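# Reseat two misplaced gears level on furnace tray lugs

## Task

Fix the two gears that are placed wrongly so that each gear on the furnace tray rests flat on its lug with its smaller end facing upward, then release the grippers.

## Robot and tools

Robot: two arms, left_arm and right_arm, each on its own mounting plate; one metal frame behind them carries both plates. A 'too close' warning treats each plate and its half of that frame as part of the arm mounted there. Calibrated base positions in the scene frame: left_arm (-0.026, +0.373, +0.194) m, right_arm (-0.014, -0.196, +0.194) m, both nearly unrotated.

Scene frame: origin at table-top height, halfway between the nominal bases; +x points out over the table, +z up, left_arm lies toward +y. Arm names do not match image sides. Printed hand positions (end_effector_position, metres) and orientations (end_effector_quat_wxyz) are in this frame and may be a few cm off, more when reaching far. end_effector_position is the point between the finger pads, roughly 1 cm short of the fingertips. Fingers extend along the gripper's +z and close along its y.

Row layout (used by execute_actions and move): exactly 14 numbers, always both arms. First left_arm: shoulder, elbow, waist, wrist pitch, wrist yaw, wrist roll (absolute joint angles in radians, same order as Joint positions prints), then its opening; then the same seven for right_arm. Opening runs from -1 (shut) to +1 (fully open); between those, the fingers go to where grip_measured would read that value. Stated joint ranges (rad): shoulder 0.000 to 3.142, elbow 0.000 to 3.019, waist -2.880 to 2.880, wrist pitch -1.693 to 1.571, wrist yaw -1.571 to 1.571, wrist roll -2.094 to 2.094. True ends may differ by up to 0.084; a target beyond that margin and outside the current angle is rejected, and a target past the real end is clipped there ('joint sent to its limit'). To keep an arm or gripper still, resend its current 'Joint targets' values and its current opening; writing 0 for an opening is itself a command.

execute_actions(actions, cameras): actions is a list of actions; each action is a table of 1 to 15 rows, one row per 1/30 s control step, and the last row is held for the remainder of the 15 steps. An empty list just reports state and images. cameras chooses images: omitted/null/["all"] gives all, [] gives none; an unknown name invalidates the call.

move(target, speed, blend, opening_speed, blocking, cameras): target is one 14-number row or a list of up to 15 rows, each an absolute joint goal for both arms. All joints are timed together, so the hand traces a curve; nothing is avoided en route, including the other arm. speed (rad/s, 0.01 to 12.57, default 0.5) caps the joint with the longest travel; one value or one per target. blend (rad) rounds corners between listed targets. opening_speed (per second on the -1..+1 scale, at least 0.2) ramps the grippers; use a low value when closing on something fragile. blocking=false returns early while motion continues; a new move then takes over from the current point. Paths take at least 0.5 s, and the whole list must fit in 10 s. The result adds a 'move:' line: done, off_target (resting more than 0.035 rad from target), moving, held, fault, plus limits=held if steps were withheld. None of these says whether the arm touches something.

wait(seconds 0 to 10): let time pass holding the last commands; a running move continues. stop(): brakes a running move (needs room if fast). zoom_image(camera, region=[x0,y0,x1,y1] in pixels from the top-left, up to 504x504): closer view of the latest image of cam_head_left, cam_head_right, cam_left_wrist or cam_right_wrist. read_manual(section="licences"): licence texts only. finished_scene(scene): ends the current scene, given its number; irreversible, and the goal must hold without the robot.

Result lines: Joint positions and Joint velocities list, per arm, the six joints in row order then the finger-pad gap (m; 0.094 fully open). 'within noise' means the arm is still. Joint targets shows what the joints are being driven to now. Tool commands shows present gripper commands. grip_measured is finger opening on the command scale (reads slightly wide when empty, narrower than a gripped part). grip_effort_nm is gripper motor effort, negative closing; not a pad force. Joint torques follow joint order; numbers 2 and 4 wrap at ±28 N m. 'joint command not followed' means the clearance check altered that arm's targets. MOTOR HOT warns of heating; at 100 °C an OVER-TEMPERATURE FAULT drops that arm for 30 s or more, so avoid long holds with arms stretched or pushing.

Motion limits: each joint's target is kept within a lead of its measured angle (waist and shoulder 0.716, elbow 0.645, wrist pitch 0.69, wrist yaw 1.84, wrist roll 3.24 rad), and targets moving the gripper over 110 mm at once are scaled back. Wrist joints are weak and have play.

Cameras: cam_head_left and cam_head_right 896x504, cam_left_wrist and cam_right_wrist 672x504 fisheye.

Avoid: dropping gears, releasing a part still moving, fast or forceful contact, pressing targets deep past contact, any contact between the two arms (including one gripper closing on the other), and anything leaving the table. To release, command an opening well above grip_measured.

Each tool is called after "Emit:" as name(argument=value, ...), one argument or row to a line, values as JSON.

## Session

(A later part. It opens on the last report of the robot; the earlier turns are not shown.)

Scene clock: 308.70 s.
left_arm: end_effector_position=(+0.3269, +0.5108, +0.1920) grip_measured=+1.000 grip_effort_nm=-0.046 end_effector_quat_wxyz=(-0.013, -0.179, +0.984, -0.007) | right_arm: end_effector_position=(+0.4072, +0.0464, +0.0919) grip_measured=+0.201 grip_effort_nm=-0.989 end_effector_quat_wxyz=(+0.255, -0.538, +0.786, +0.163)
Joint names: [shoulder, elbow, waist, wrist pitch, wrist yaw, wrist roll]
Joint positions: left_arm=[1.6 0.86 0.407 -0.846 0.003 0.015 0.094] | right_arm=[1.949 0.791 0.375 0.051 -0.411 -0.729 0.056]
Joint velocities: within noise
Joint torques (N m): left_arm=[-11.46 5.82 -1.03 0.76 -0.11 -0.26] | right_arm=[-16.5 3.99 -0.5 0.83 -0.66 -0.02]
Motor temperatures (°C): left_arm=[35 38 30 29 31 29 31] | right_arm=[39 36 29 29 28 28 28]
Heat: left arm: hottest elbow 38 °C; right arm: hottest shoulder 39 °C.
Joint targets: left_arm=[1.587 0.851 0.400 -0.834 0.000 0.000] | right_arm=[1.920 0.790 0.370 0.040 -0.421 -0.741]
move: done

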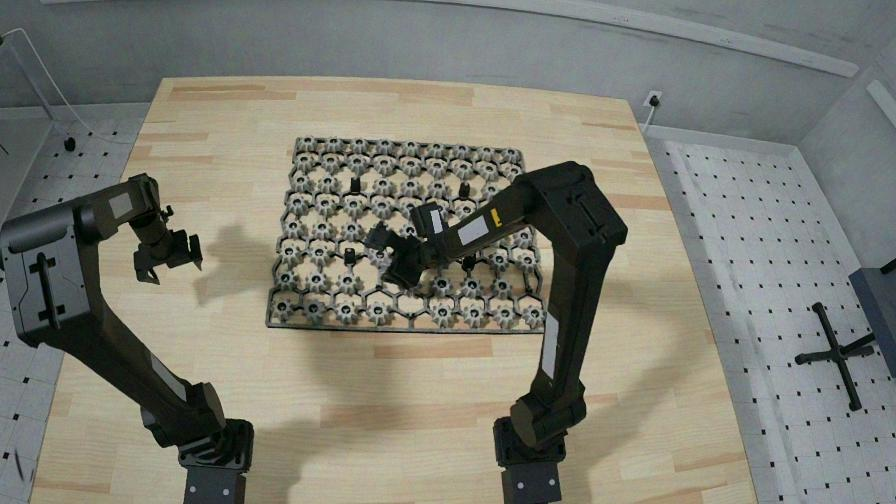

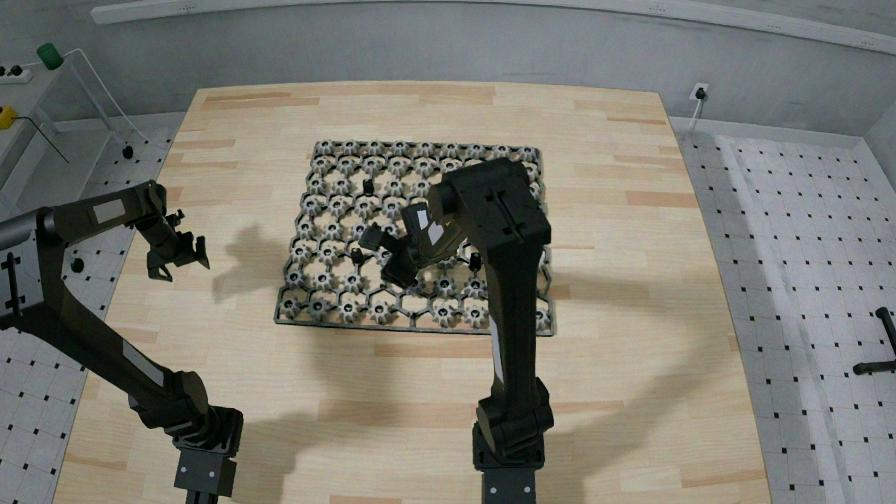

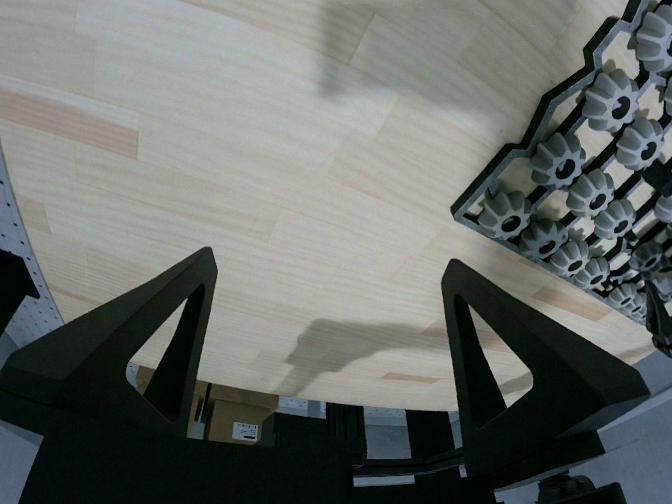

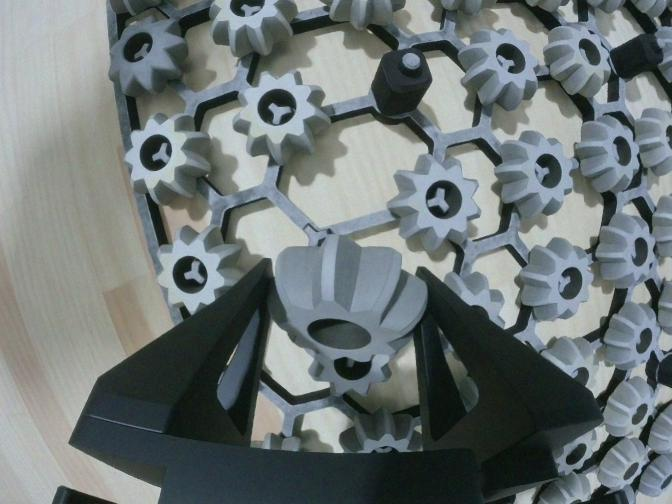

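Emit:
move(
  target=[1.587,0.851,0.4,-0.834,0,0,1,1.99,1.17,0.596,-0.695,0,0.596,0.05],
  speed=0.4,
  cameras=["cam_right_wrist","cam_head_right"],
)

Emit:
zoom_image(
  camera="cam_right_wrist",
  region=[220, 60, 480, 360],
)

Scene clock: 340.50 s.
left_arm: end_effector_position=(+0.3269, +0.5108, +0.1920) grip_measured=+1.000 grip_effort_nm=-0.056 end_effector_quat_wxyz=(-0.013, -0.179, +0.984, -0.007) | right_arm: end_effector_position=(+0.3881, +0.0791, +0.0996) grip_measured=+0.201 grip_effort_nm=-0.999 end_effector_quat_wxyz=(-0.002, -0.006, +1.000, +0.013)
Joint names: [shoulder, elbow, waist, wrist pitch, wrist yaw, wrist roll]
Joint positions: left_arm=[1.6 0.86 0.407 -0.846 0.003 0.015 0.094] | right_arm=[1.997 1.119 0.591 -0.679 -0.009 0.583 0.056]
Joint velocities: within noise
Joint torques (N m): left_arm=[-11.4 5.85 -1.14 0.76 -0.11 -0.25] | right_arm=[-16.97 8.83 0.5 -0.18 0.09 0.16]
Motor temperatures (°C): left_arm=[35 38 30 29 31 29 31] | right_arm=[38 36 29 29 29 28 29]
Heat: left arm: hottest elbow 38 °C; right arm: hottest shoulder 38 °C.
Joint targets: left_arm=[1.587 0.851 0.400 -0.834 0.000 0.000] | right_arm=[1.990 1.170 0.596 -0.695 -0.007 0.595]
move: off_target (right_arm); right_arm: the elbow is farthest, 0.051 rad from its target
Images, in order (width x height): cam_head_right 896x504, cam_right_wrist 672x504.

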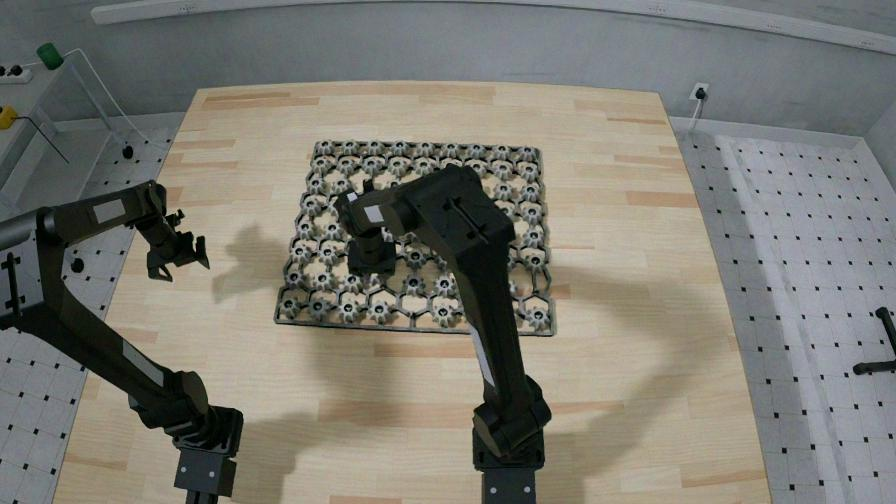

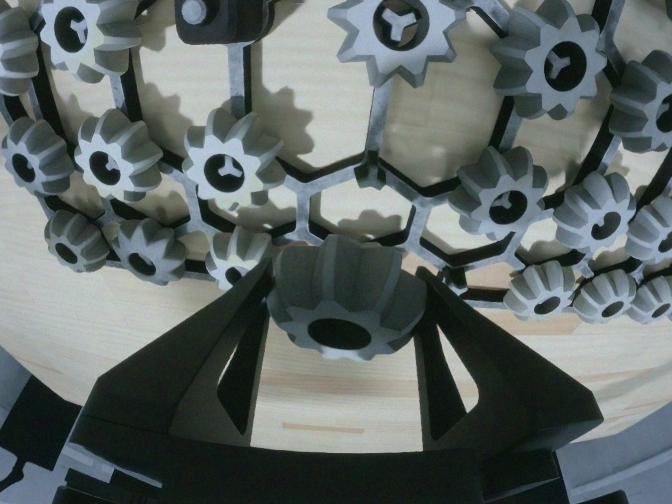

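Scaled by 1.680 from the camera's 672x504 image, which has a finer 960x720 frame.

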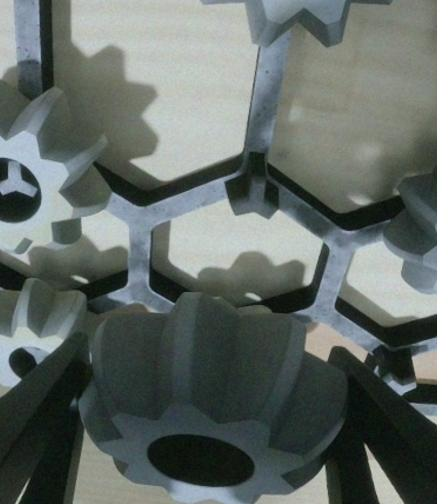

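Emit:
move(
  target=[1.587,0.851,0.4,-0.834,0,0,1,2.067,1.153,0.563,-0.607,0,0.566,0.05],
  speed=0.15,
  cameras=["cam_right_wrist"],
)

Emit:
zoom_image(
  camera="cam_right_wrist",
  region=[220, 60, 480, 360],
)

Scene clock: 371.53 s.
left_arm: end_effector_position=(+0.3269, +0.5108, +0.1920) grip_measured=+1.000 grip_effort_nm=-0.056 end_effector_quat_wxyz=(-0.013, -0.179, +0.984, -0.007) | right_arm: end_effector_position=(+0.3897, +0.0649, +0.0613) grip_measured=+0.201 grip_effort_nm=-0.989 end_effector_quat_wxyz=(-0.012, +0.005, +1.000, +0.003)
Joint names: [shoulder, elbow, waist, wrist pitch, wrist yaw, wrist roll]
Joint positions: left_arm=[1.6 0.86 0.407 -0.846 0.003 0.015 0.094] | right_arm=[2.079 1.119 0.566 -0.624 -0.003 0.578 0.056]
Joint velocities: within noise
Joint torques (N m): left_arm=[-11.4 5.82 -1.26 0.77 -0.11 -0.25] | right_arm=[-17.03 7.05 0.15 0.91 0.1 -0.03]
Motor temperatures (°C): left_arm=[35 38 30 29 30 29 31] | right_arm=[38 38 29 29 28 28 30]
Heat: left arm: hottest elbow 38 °C; right arm: hottest shoulder 38 °C.
Joint targets: left_arm=[1.587 0.851 0.400 -0.834 0.000 0.000] | right_arm=[2.067 1.153 0.563 -0.607 0.000 0.566]
move: done
Images, in order (width x height): cam_right_wrist 672x504.

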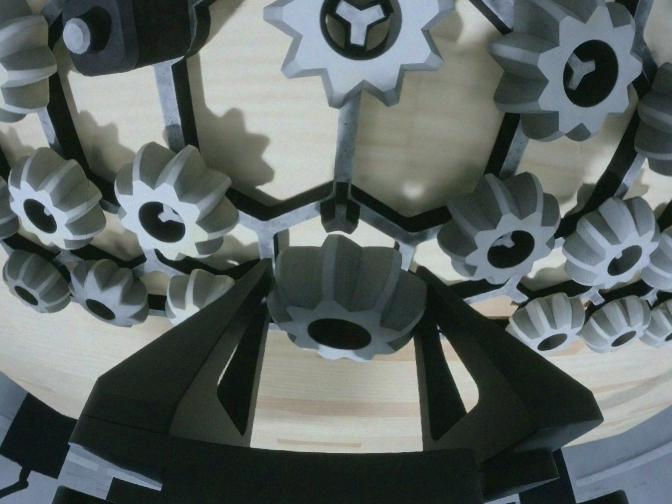

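Scaled by 1.680 from the camera's 672x504 image, which has a finer 960x720 frame.

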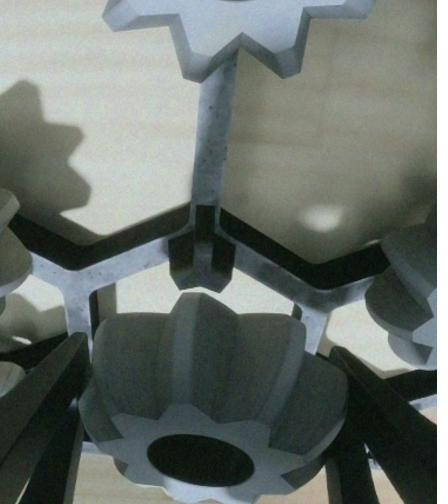

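Emit:
move(
  target=[1.587,0.851,0.4,-0.834,0,0,1,2.075,1.169,0.569,-0.596,0,0.566,0.05],
  speed=0.1,
  cameras=["cam_right_wrist"],
)

Emit:
zoom_image(
  camera="cam_right_wrist",
  region=[220, 60, 480, 360],
)

Scene clock: 428.60 s.
left_arm: end_effector_position=(+0.3269, +0.5108, +0.1920) grip_measured=+1.000 grip_effort_nm=-0.046 end_effector_quat_wxyz=(-0.013, -0.179, +0.984, -0.007) | right_arm: end_effector_position=(+0.3913, +0.0659, +0.0600) grip_measured=+0.201 grip_effort_nm=-1.004 end_effector_quat_wxyz=(-0.008, +0.005, +1.000, +0.005)
Joint names: [shoulder, elbow, waist, wrist pitch, wrist yaw, wrist roll]
Joint positions: left_arm=[1.6 0.86 0.407 -0.846 0.003 0.015 0.094] | right_arm=[2.082 1.119 0.566 -0.613 -0.003 0.578 0.056]
Joint velocities: within noise
Joint torques (N m): left_arm=[-11.4 5.83 -1.03 0.76 -0.11 -0.26] | right_arm=[-17.61 8.24 0.56 0.99 0.11 -0.02]
Motor temperatures (°C): left_arm=[35 38 29 29 30 29 31] | right_arm=[40 38 29 29 28 28 30]
Heat: left arm: hottest elbow 38 °C; right arm: hottest shoulder 40 °C.
Joint targets: left_arm=[1.587 0.851 0.400 -0.834 0.000 0.000] | right_arm=[2.075 1.169 0.569 -0.595 0.000 0.567]
move: off_target (right_arm); right_arm: the elbow is farthest, 0.050 rad from its target
Images, in order (width x height): cam_right_wrist 672x504.

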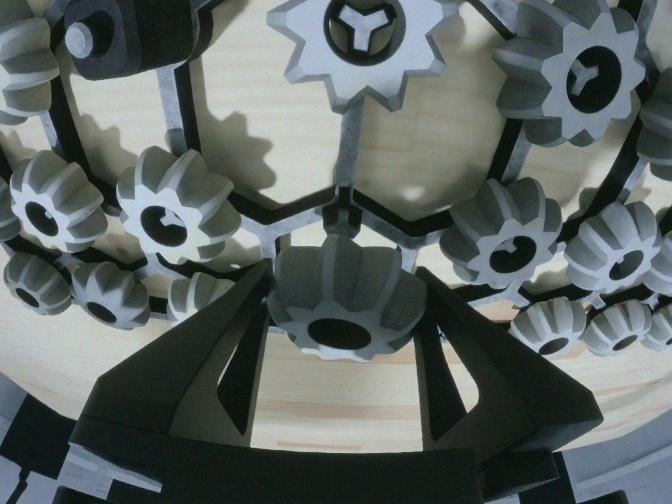

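Scaled by 1.680 from the camera's 672x504 image, which has a finer 960x720 frame.

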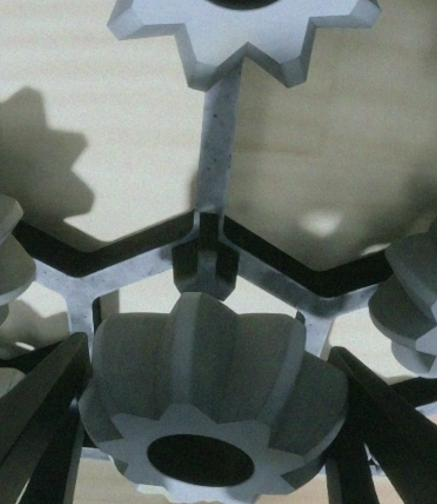

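Emit:
move(
  target=[1.587,0.851,0.4,-0.834,0,0,1,2.087,1.197,0.579,-0.598,0,0.566,0.05],
  speed=0.1,
  cameras=["cam_right_wrist"],
)

Emit:
zoom_image(
  camera="cam_right_wrist",
  region=[220, 60, 480, 360],
)

Scene clock: 437.37 s.
left_arm: end_effector_position=(+0.3269, +0.5108, +0.1920) grip_measured=+1.000 grip_effort_nm=-0.051 end_effector_quat_wxyz=(-0.013, -0.179, +0.984, -0.007) | right_arm: end_effector_position=(+0.4012, +0.0763, +0.0612) grip_measured=+0.201 grip_effort_nm=-0.999 end_effector_quat_wxyz=(-0.001, +0.001, +1.000, +0.010)
Joint names: [shoulder, elbow, waist, wrist pitch, wrist yaw, wrist roll]
Joint positions: left_arm=[1.6 0.86 0.407 -0.846 0.003 0.015 0.094] | right_arm=[2.094 1.15 0.573 -0.613 -0.003 0.578 0.056]
Joint velocities: within noise
Joint torques (N m): left_arm=[-11.34 5.85 -1.14 0.77 -0.11 -0.26] | right_arm=[-18.14 8.21 0.97 0.91 0.11 -0.01]
Motor temperatures (°C): left_arm=[35 38 29 29 30 29 31] | right_arm=[40 39 29 29 28 28 30]
Heat: left arm: hottest elbow 38 °C; right arm: hottest shoulder 40 °C.
Joint targets: left_arm=[1.587 0.851 0.400 -0.834 0.000 0.000] | right_arm=[2.087 1.197 0.579 -0.598 0.000 0.566]
move: off_target (right_arm); right_arm: the elbow is farthest, 0.047 rad from its target
Images, in order (width x height): cam_right_wrist 672x504.

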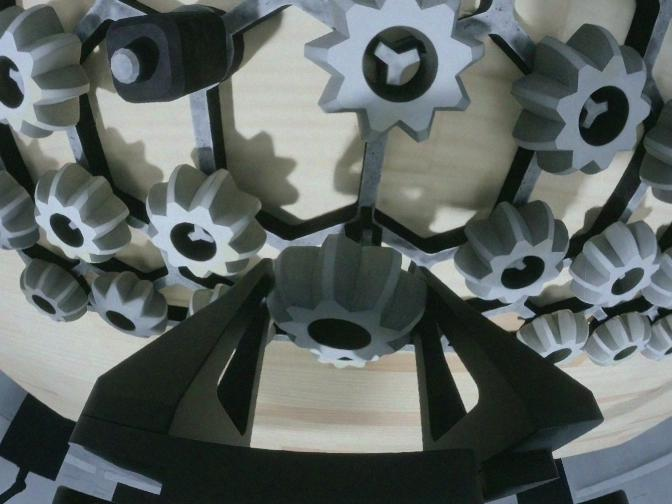

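Scaled by 1.680 from the camera's 672x504 image, which has a finer 960x720 frame.

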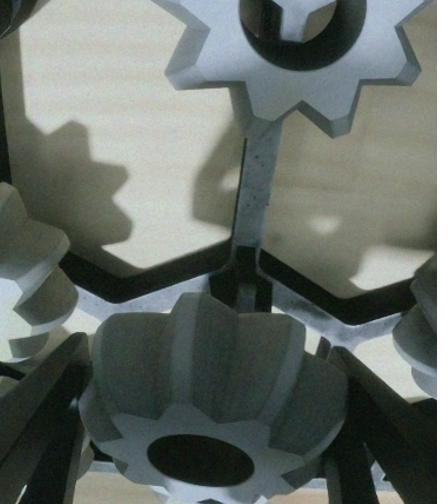

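Emit:
move(
  target=[1.587,0.851,0.4,-0.834,0,0,1,2.075,1.164,0.552,-0.588,0,0.556,0.05],
  speed=0.1,
  cameras=["cam_right_wrist"],
)

Emit:
zoom_image(
  camera="cam_right_wrist",
  region=[220, 60, 480, 360],
)

Scene clock: 447.17 s.
left_arm: end_effector_position=(+0.3269, +0.5108, +0.1920) grip_measured=+1.000 grip_effort_nm=-0.051 end_effector_quat_wxyz=(-0.013, -0.179, +0.984, -0.007) | right_arm: end_effector_position=(+0.4073, +0.0696, +0.0611) grip_measured=+0.201 grip_effort_nm=-0.999 end_effector_quat_wxyz=(+0.002, +0.005, +1.000, +0.012)
Joint names: [shoulder, elbow, waist, wrist pitch, wrist yaw, wrist roll]
Joint positions: left_arm=[1.6 0.86 0.407 -0.846 0.003 0.015 0.094] | right_arm=[2.094 1.15 0.555 -0.607 -0.003 0.568 0.056]
Joint velocities: within noise
Joint torques (N m): left_arm=[-11.46 5.82 -1.03 0.77 -0.12 -0.26] | right_arm=[-19.02 5.79 -0.09 1.03 0.1 -0.03]
Motor temperatures (°C): left_arm=[35 38 29 29 30 29 31] | right_arm=[40 38 29 29 28 28 30]
Heat: left arm: hottest elbow 38 °C; right arm: hottest shoulder 40 °C.
Joint targets: left_arm=[1.587 0.851 0.400 -0.834 0.000 0.000] | right_arm=[2.075 1.164 0.552 -0.588 0.000 0.555]
move: done
Images, in order (width x height): cam_right_wrist 672x504.

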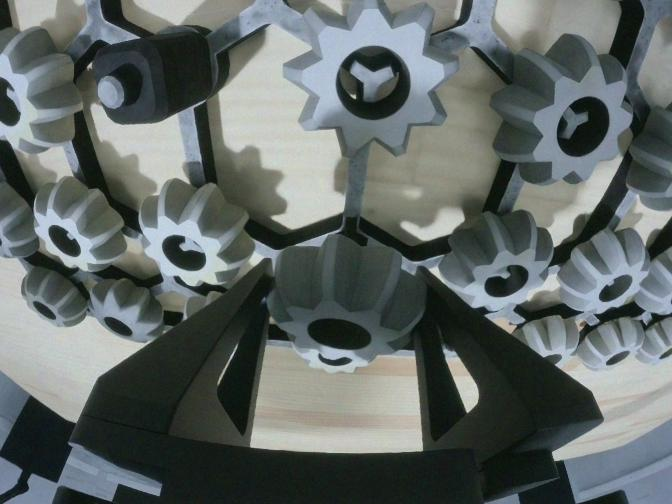

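Scaled by 1.680 from the camera's 672x504 image, which has a finer 960x720 frame.

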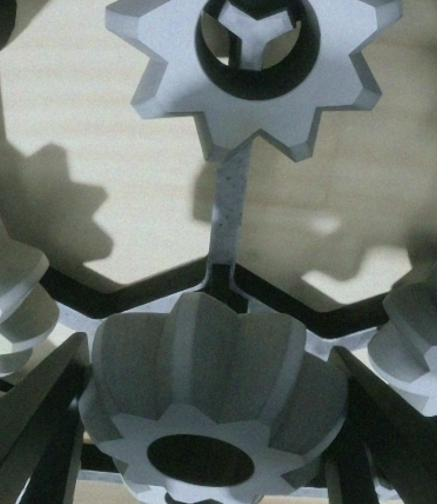

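Emit:
move(
  target=[1.587,0.851,0.4,-0.834,0,0,1,2.066,1.135,0.549,-0.578,0,0.556,0.05],
  speed=0.1,
  cameras=["cam_right_wrist"],
)

Emit:
zoom_image(
  camera="cam_right_wrist",
  region=[220, 60, 480, 360],
)

Scene clock: 458.87 s.
left_arm: end_effector_position=(+0.3269, +0.5108, +0.1920) grip_measured=+1.000 grip_effort_nm=-0.046 end_effector_quat_wxyz=(-0.013, -0.179, +0.984, -0.007) | right_arm: end_effector_position=(+0.4030, +0.0670, +0.0581) grip_measured=+0.201 grip_effort_nm=-0.994 end_effector_quat_wxyz=(+0.001, +0.005, +1.000, +0.011)
Joint names: [shoulder, elbow, waist, wrist pitch, wrist yaw, wrist roll]
Joint positions: left_arm=[1.6 0.86 0.407 -0.846 0.003 0.015 0.094] | right_arm=[2.094 1.136 0.555 -0.596 -0.003 0.568 0.056]
Joint velocities: within noise
Joint torques (N m): left_arm=[-11.46 5.85 -1.08 0.75 -0.11 -0.26] | right_arm=[-19.08 4.51 -0.15 1.02 0.11 -0.01]
Motor temperatures (°C): left_arm=[35 38 29 29 30 29 31] | right_arm=[39 38 29 29 28 28 31]
Heat: left arm: hottest elbow 38 °C; right arm: hottest shoulder 39 °C.
Joint targets: left_arm=[1.587 0.851 0.400 -0.834 0.000 0.000] | right_arm=[2.066 1.135 0.549 -0.578 0.000 0.557]
move: done
Images, in order (width x height): cam_right_wrist 672x504.

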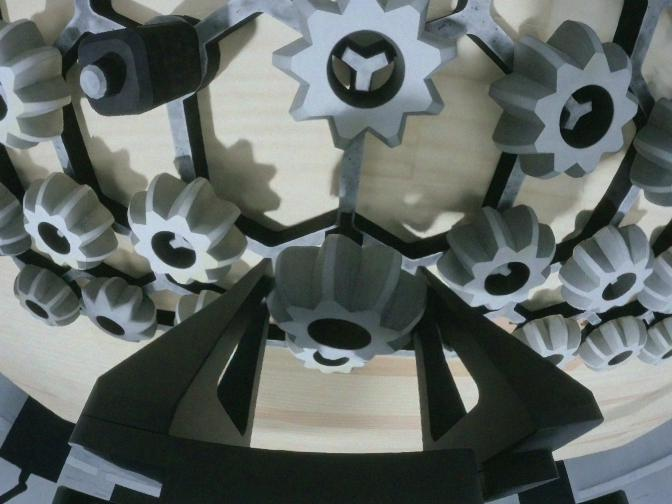

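Scaled by 1.680 from the camera's 672x504 image, which has a finer 960x720 frame.

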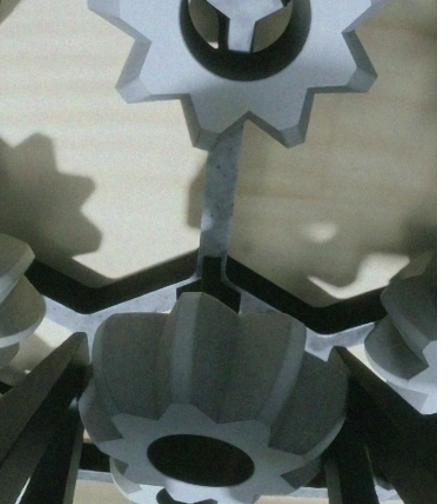

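Emit:
move(
  target=[1.587,0.851,0.4,-0.834,0,0,1,2.115,1.137,0.549,-0.547,0,0.556,0.05],
  speed=0.1,
  cameras=["cam_right_wrist"],
)

Emit:
zoom_image(
  camera="cam_right_wrist",
  region=[220, 60, 480, 360],
)

Scene clock: 469.17 s.
left_arm: end_effector_position=(+0.3269, +0.5108, +0.1920) grip_measured=+1.000 grip_effort_nm=-0.042 end_effector_quat_wxyz=(-0.013, -0.179, +0.984, -0.007) | right_arm: end_effector_position=(+0.4019, +0.0665, +0.0426) grip_measured=+0.201 grip_effort_nm=-0.994 end_effector_quat_wxyz=(+0.000, +0.005, +1.000, +0.011)
Joint names: [shoulder, elbow, waist, wrist pitch, wrist yaw, wrist roll]
Joint positions: left_arm=[1.6 0.86 0.407 -0.846 0.003 0.015 0.094] | right_arm=[2.127 1.136 0.555 -0.564 -0.003 0.568 0.056]
Joint velocities: within noise
Joint torques (N m): left_arm=[-11.34 5.85 -1.08 0.77 -0.12 -0.25] | right_arm=[-18.26 4.37 -0.03 1.01 0.15 -0.01]
Motor temperatures (°C): left_arm=[35 38 29 29 30 29 31] | right_arm=[39 37 29 29 28 28 31]
Heat: left arm: hottest elbow 38 °C; right arm: hottest shoulder 39 °C.
Joint targets: left_arm=[1.587 0.851 0.400 -0.834 0.000 0.000] | right_arm=[2.115 1.137 0.549 -0.546 0.000 0.556]
move: done
Images, in order (width x height): cam_right_wrist 672x504.

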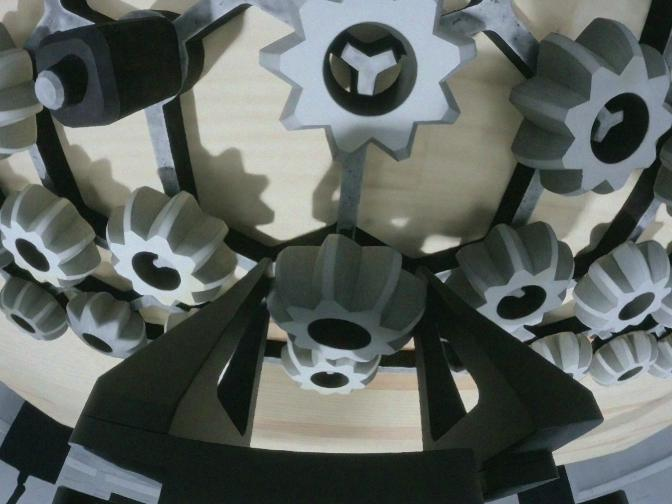

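Scaled by 1.680 from the camera's 672x504 image, which has a finer 960x720 frame.

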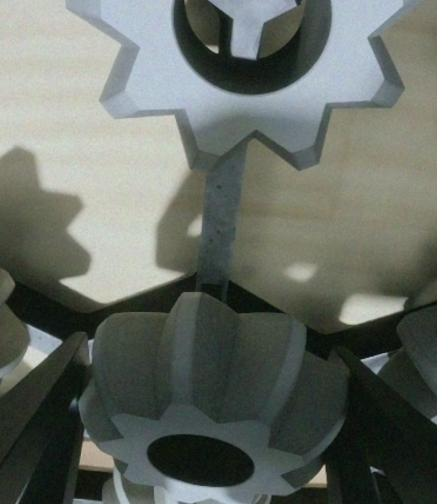

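Emit:
move(
  target=[1.587,0.851,0.4,-0.834,0,0,1,2.133,1.138,0.549,-0.53,0,0.556,0.05],
  speed=0.08,
  cameras=["cam_right_wrist"],
)

Emit:
zoom_image(
  camera="cam_right_wrist",
  region=[220, 160, 480, 460],
)

Scene clock: 476.60 s.
left_arm: end_effector_position=(+0.3269, +0.5108, +0.1920) grip_measured=+1.000 grip_effort_nm=-0.051 end_effector_quat_wxyz=(-0.013, -0.179, +0.984, -0.007) | right_arm: end_effector_position=(+0.4018, +0.0666, +0.0363) grip_measured=+0.201 grip_effort_nm=-0.999 end_effector_quat_wxyz=(+0.001, +0.005, +1.000, +0.011)
Joint names: [shoulder, elbow, waist, wrist pitch, wrist yaw, wrist roll]
Joint positions: left_arm=[1.6 0.86 0.407 -0.846 0.003 0.015 0.094] | right_arm=[2.14 1.136 0.555 -0.549 -0.003 0.568 0.056]
Joint velocities: within noise
Joint torques (N m): left_arm=[-11.4 5.85 -1.2 0.77 -0.11 -0.26] | right_arm=[-17.85 4.55 -0.03 1.02 0.11 -0.02]
Motor temperatures (°C): left_arm=[35 38 29 29 30 29 31] | right_arm=[39 37 29 29 28 28 31]
Heat: left arm: hottest elbow 38 °C; right arm: hottest shoulder 39 °C.
Joint targets: left_arm=[1.587 0.851 0.400 -0.834 0.000 0.000] | right_arm=[2.133 1.138 0.549 -0.531 0.000 0.556]
move: done
Images, in order (width x height): cam_right_wrist 672x504.

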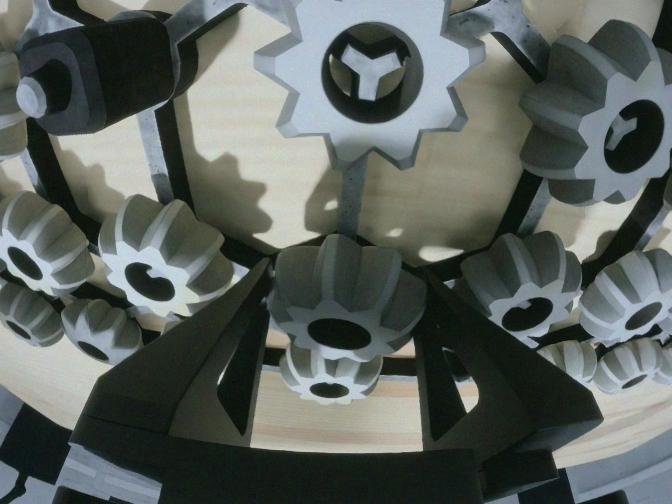

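Scaled by 1.680 from the camera's 672x504 image, which has a finer 960x720 frame.

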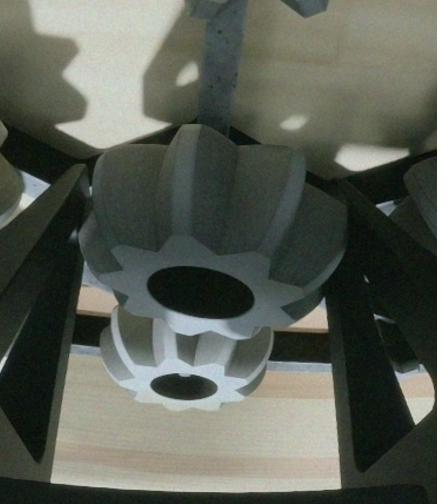

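Emit:
move(
  target=[1.587,0.851,0.4,-0.834,0,0,1,2.146,1.139,0.549,-0.518,0,0.556,0.05],
  speed=0.06,
  cameras=["cam_right_wrist"],
)

Emit:
zoom_image(
  camera="cam_right_wrist",
  region=[220, 160, 480, 460],
)

Scene clock: 485.80 s.
left_arm: end_effector_position=(+0.3269, +0.5108, +0.1920) grip_measured=+1.000 grip_effort_nm=-0.051 end_effector_quat_wxyz=(-0.013, -0.179, +0.984, -0.007) | right_arm: end_effector_position=(+0.4018, +0.0666, +0.0308) grip_measured=+0.201 grip_effort_nm=-0.999 end_effector_quat_wxyz=(+0.002, +0.005, +1.000, +0.012)
Joint names: [shoulder, elbow, waist, wrist pitch, wrist yaw, wrist roll]
Joint positions: left_arm=[1.6 0.86 0.407 -0.846 0.003 0.015 0.094] | right_arm=[2.152 1.136 0.555 -0.535 -0.003 0.568 0.056]
Joint velocities: within noise
Joint torques (N m): left_arm=[-11.4 5.85 -1.2 0.73 -0.11 -0.26] | right_arm=[-17.85 4.53 -0.21 0.99 0.11 -0.02]
Motor temperatures (°C): left_arm=[35 38 29 29 30 29 31] | right_arm=[39 37 29 28 28 28 31]
Heat: left arm: hottest elbow 38 °C; right arm: hottest shoulder 39 °C.
Joint targets: left_arm=[1.587 0.851 0.400 -0.834 0.000 0.000] | right_arm=[2.146 1.139 0.549 -0.518 0.000 0.556]
move: done
Images, in order (width x height): cam_right_wrist 672x504.

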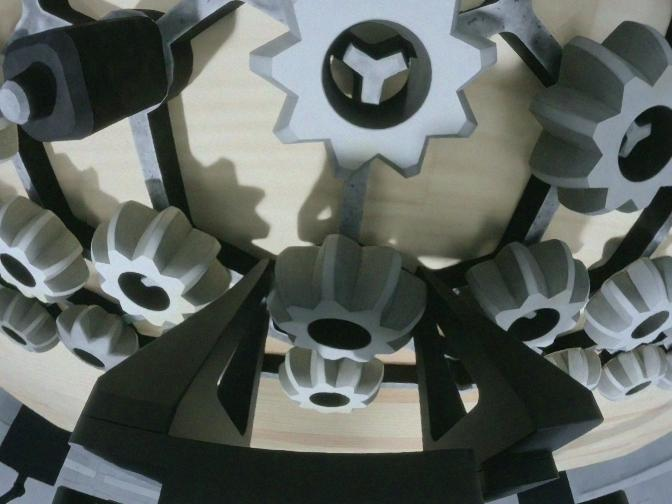

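Scaled by 1.680 from the camera's 672x504 image, which has a finer 960x720 frame.

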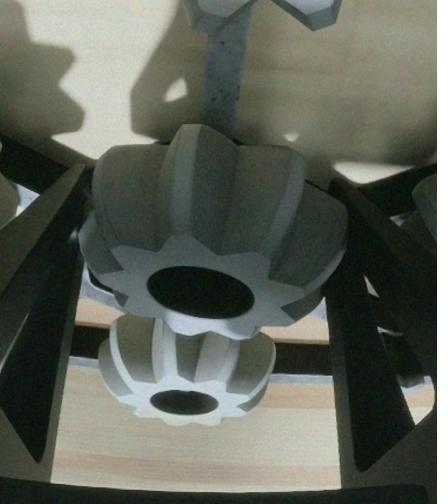

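Emit:
move(
  target=[1.587,0.851,0.4,-0.834,0,0,1,2.162,1.141,0.549,-0.502,0,0.556,0.05],
  speed=0.05,
  cameras=["cam_right_wrist"],
)

Emit:
zoom_image(
  camera="cam_right_wrist",
  region=[220, 160, 480, 460],
)

Scene clock: 493.30 s.
left_arm: end_effector_position=(+0.3269, +0.5108, +0.1920) grip_measured=+1.000 grip_effort_nm=-0.056 end_effector_quat_wxyz=(-0.013, -0.179, +0.984, -0.007) | right_arm: end_effector_position=(+0.4018, +0.0667, +0.0262) grip_measured=+0.201 grip_effort_nm=-0.999 end_effector_quat_wxyz=(+0.003, +0.004, +1.000, +0.012)
Joint names: [shoulder, elbow, waist, wrist pitch, wrist yaw, wrist roll]
Joint positions: left_arm=[1.6 0.86 0.407 -0.846 0.003 0.015 0.094] | right_arm=[2.162 1.136 0.555 -0.523 -0.003 0.566 0.056]
Joint velocities: within noise
Joint torques (N m): left_arm=[-11.4 5.86 -1.14 0.73 -0.11 -0.25] | right_arm=[-17.32 4.66 -0.15 1.13 0.11 -0.01]
Motor temperatures (°C): left_arm=[35 38 29 29 30 29 31] | right_arm=[40 37 29 28 28 28 31]
Heat: left arm: hottest elbow 38 °C; right arm: hottest shoulder 40 °C.
Joint targets: left_arm=[1.587 0.851 0.400 -0.834 0.000 0.000] | right_arm=[2.162 1.141 0.549 -0.502 0.000 0.555]
move: done
Images, in order (width x height): cam_right_wrist 672x504.

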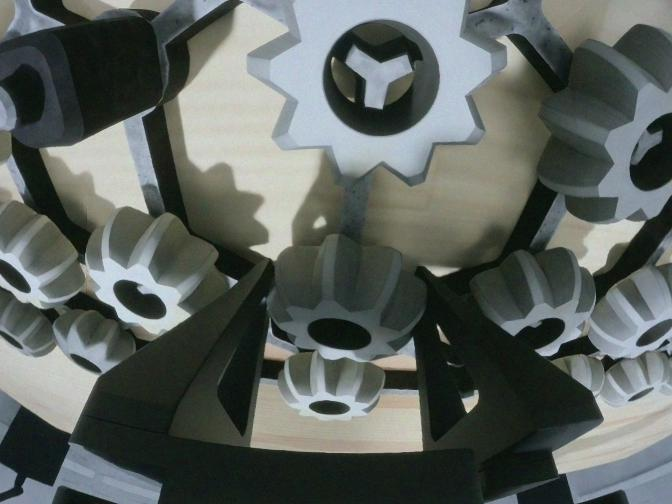

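Scaled by 1.680 from the camera's 672x504 image, which has a finer 960x720 frame.

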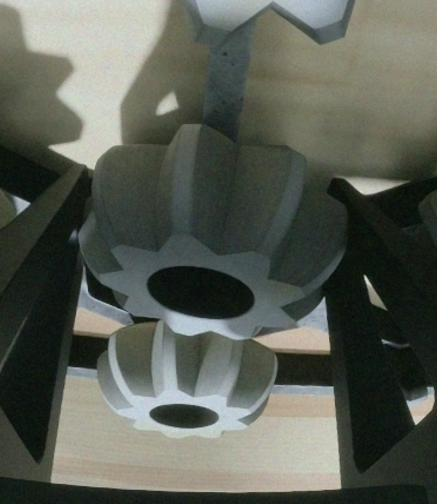

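Emit:
move(
  target=[1.587,0.851,0.4,-0.834,0,0,1,2.174,1.142,0.549,-0.49,0,0.556,0.05],
  speed=0.05,
  cameras=["cam_right_wrist"],
)

Emit:
zoom_image(
  camera="cam_right_wrist",
  region=[220, 160, 480, 460],
)

Scene clock: 498.37 s.
left_arm: end_effector_position=(+0.3269, +0.5108, +0.1920) grip_measured=+1.000 grip_effort_nm=-0.051 end_effector_quat_wxyz=(-0.013, -0.179, +0.984, -0.007) | right_arm: end_effector_position=(+0.4019, +0.0668, +0.0259) grip_measured=+0.201 grip_effort_nm=-0.989 end_effector_quat_wxyz=(+0.003, +0.000, +1.000, +0.012)
Joint names: [shoulder, elbow, waist, wrist pitch, wrist yaw, wrist roll]
Joint positions: left_arm=[1.6 0.86 0.407 -0.846 0.003 0.015 0.094] | right_arm=[2.163 1.136 0.555 -0.521 -0.003 0.558 0.056]
Joint velocities: within noise
Joint torques (N m): left_arm=[-11.4 5.85 -1.14 0.77 -0.12 -0.27] | right_arm=[-16.21 4.72 -0.15 1.47 0.11 0]
Motor temperatures (°C): left_arm=[35 38 29 29 30 29 31] | right_arm=[40 36 29 28 28 28 31]
Heat: left arm: hottest elbow 38 °C; right arm: hottest shoulder 40 °C.
Joint targets: left_arm=[1.587 0.851 0.400 -0.834 0.000 0.000] | right_arm=[2.174 1.142 0.549 -0.490 0.000 0.548]
move: done
Images, in order (width x height): cam_right_wrist 672x504.

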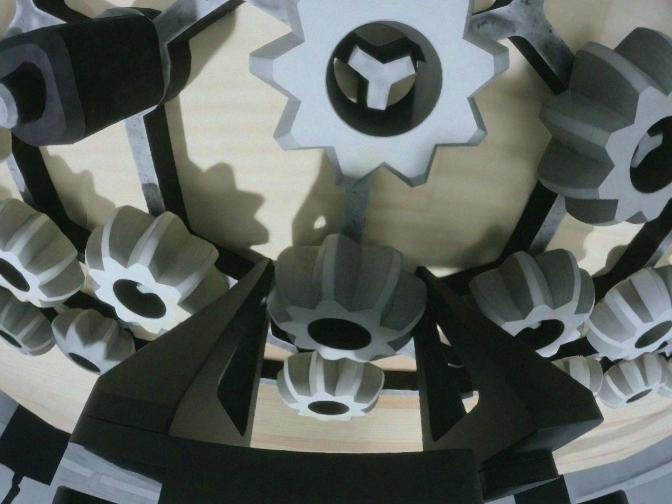

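Scaled by 1.680 from the camera's 672x504 image, which has a finer 960x720 frame.

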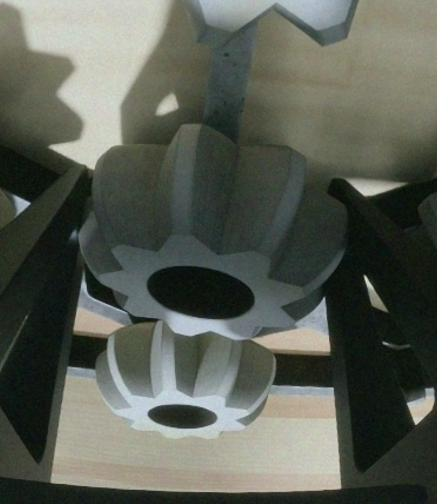

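Emit:
execute_actions(
  actions=[],
  cameras=["cam_head_left","cam_head_right"],
)

Emit:
zoom_image(
  camera="cam_head_left",
  region=[340, 240, 440, 320],
)

Emit:
zoom_image(
  camera="cam_head_right",
  region=[340, 240, 440, 320],
)

Scene clock: 519.83 s.
left_arm: end_effector_position=(+0.3269, +0.5108, +0.1920) grip_measured=+1.000 grip_effort_nm=-0.056 end_effector_quat_wxyz=(-0.013, -0.179, +0.984, -0.007) | right_arm: end_effector_position=(+0.4019, +0.0668, +0.0259) grip_measured=+0.201 grip_effort_nm=-0.994 end_effector_quat_wxyz=(+0.003, +0.000, +1.000, +0.012)
Joint names: [shoulder, elbow, waist, wrist pitch, wrist yaw, wrist roll]
Joint positions: left_arm=[1.6 0.86 0.407 -0.846 0.003 0.015 0.094] | right_arm=[2.163 1.136 0.555 -0.521 -0.003 0.558 0.056]
Joint velocities: within noise
Joint torques (N m): left_arm=[-11.46 5.83 -1.08 0.76 -0.11 -0.26] | right_arm=[-16.15 4.74 -0.15 1.47 0.11 0]
Motor temperatures (°C): left_arm=[35 38 29 29 30 29 31] | right_arm=[41 36 29 28 28 28 31]
Heat: left arm: hottest elbow 38 °C; right arm: hottest shoulder 41 °C.
Joint targets: left_arm=[1.587 0.851 0.400 -0.834 0.000 0.000] | right_arm=[2.174 1.142 0.549 -0.490 0.000 0.548]
Tool commands: left_gripper/opening=+1.0 right_gripper/opening=+0.05
Images, in order (width x height): cam_head_left 896x504, cam_head_right 896x504.

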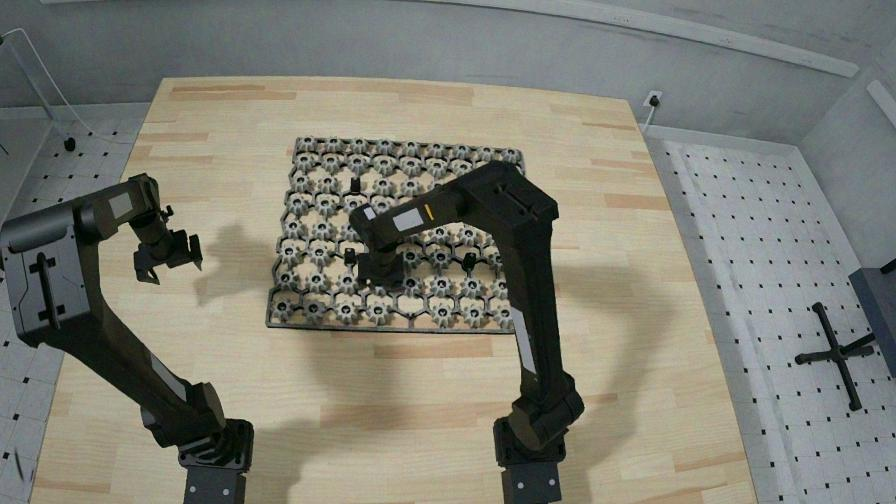

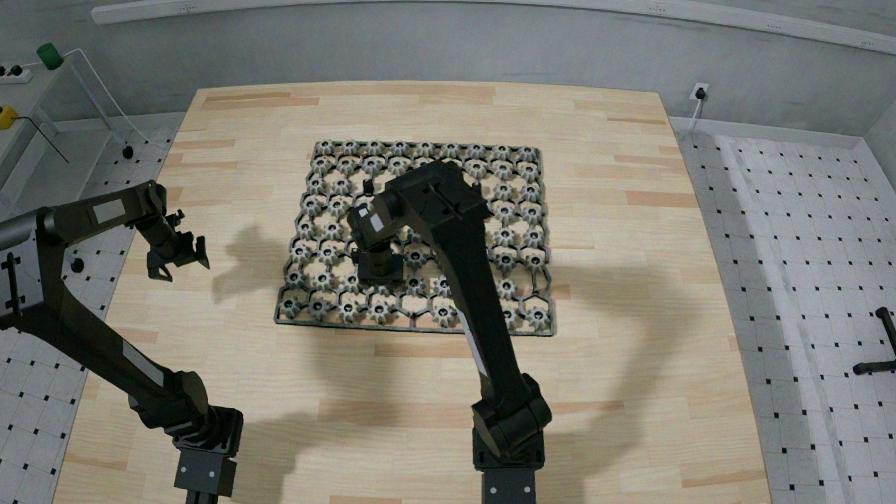

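Scaled by 5.040 from the camera's 896x504 image, which has a finer 1280x720 frame.

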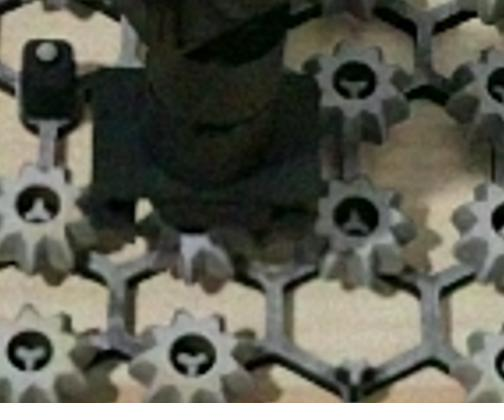

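Scaled by 5.040 from the camera's 896x504 image, which has a finer 1280x720 frame.

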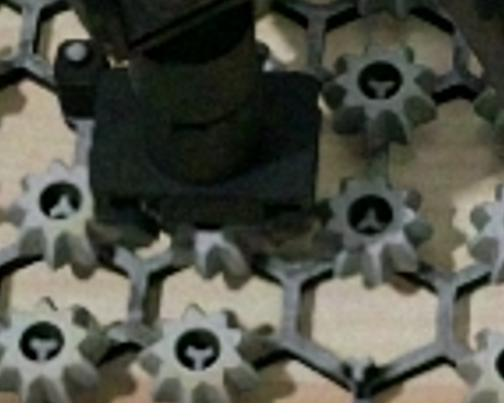

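Emit:
move(
  target=[1.755,1.111,-0.354,-0.885,0,-1.957,1,2.165,1.14,0.549,-0.505,0,0.556,0.05],
  speed=0.7,
  cameras=["cam_left_wrist"],
)

Emit:
zoom_image(
  camera="cam_left_wrist",
  region=[210, 140, 460, 340],
)

Scene clock: 546.27 s.
left_arm: end_effector_position=(+0.3968, +0.1985, +0.2033) grip_measured=+1.000 grip_effort_nm=-0.051 end_effector_quat_wxyz=(+0.005, +0.698, -0.716, +0.017) | right_arm: end_effector_position=(+0.4019, +0.0668, +0.0259) grip_measured=+0.201 grip_effort_nm=-0.999 end_effector_quat_wxyz=(+0.003, +0.000, +1.000, +0.012)
Joint names: [shoulder, elbow, waist, wrist pitch, wrist yaw, wrist roll]
Joint positions: left_arm=[1.728 1.065 -0.355 -0.873 0.01 -1.932 0.094] | right_arm=[2.163 1.136 0.555 -0.521 -0.003 0.558 0.056]
Joint velocities: within noise
Joint torques (N m): left_arm=[-10.87 10.58 -0.67 -0.35 -0.2 -0.27] | right_arm=[-16.97 4.55 -0.15 0.95 0.11 0.08]
Motor temperatures (°C): left_arm=[35 38 29 29 30 29 31] | right_arm=[41 36 29 28 28 28 31]
Heat: left arm: hottest elbow 38 °C; right arm: hottest shoulder 41 °C.
Joint targets: left_arm=[1.755 1.111 -0.354 -0.885 0.008 -1.948] | right_arm=[2.165 1.140 0.549 -0.505 0.000 0.556]
move: off_target (left_arm); left_arm: the elbow is farthest, 0.046 rad from its target
Images, in order (width x height): cam_left_wrist 672x504.

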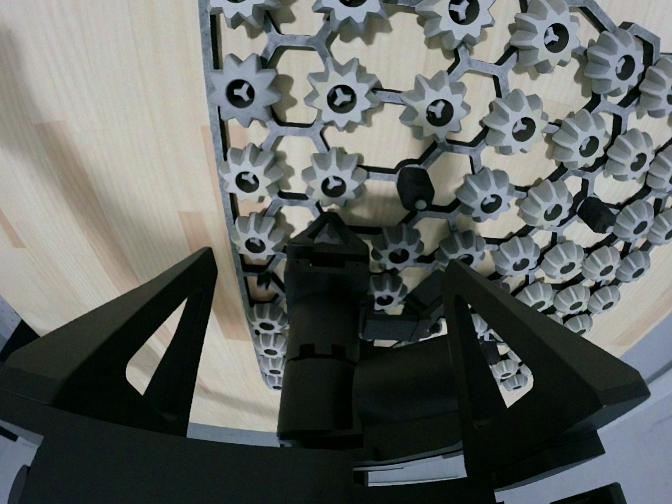

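Scaled by 2.016 from the camera's 672x504 image, which has a finer 960x720 frame.

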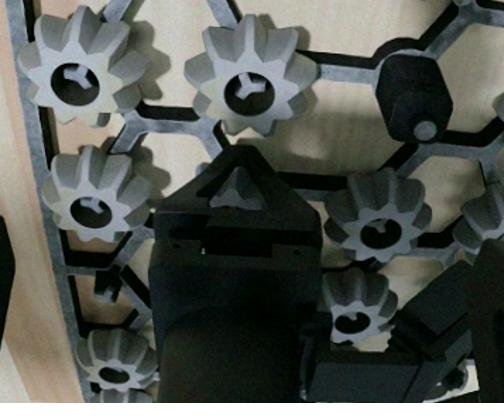

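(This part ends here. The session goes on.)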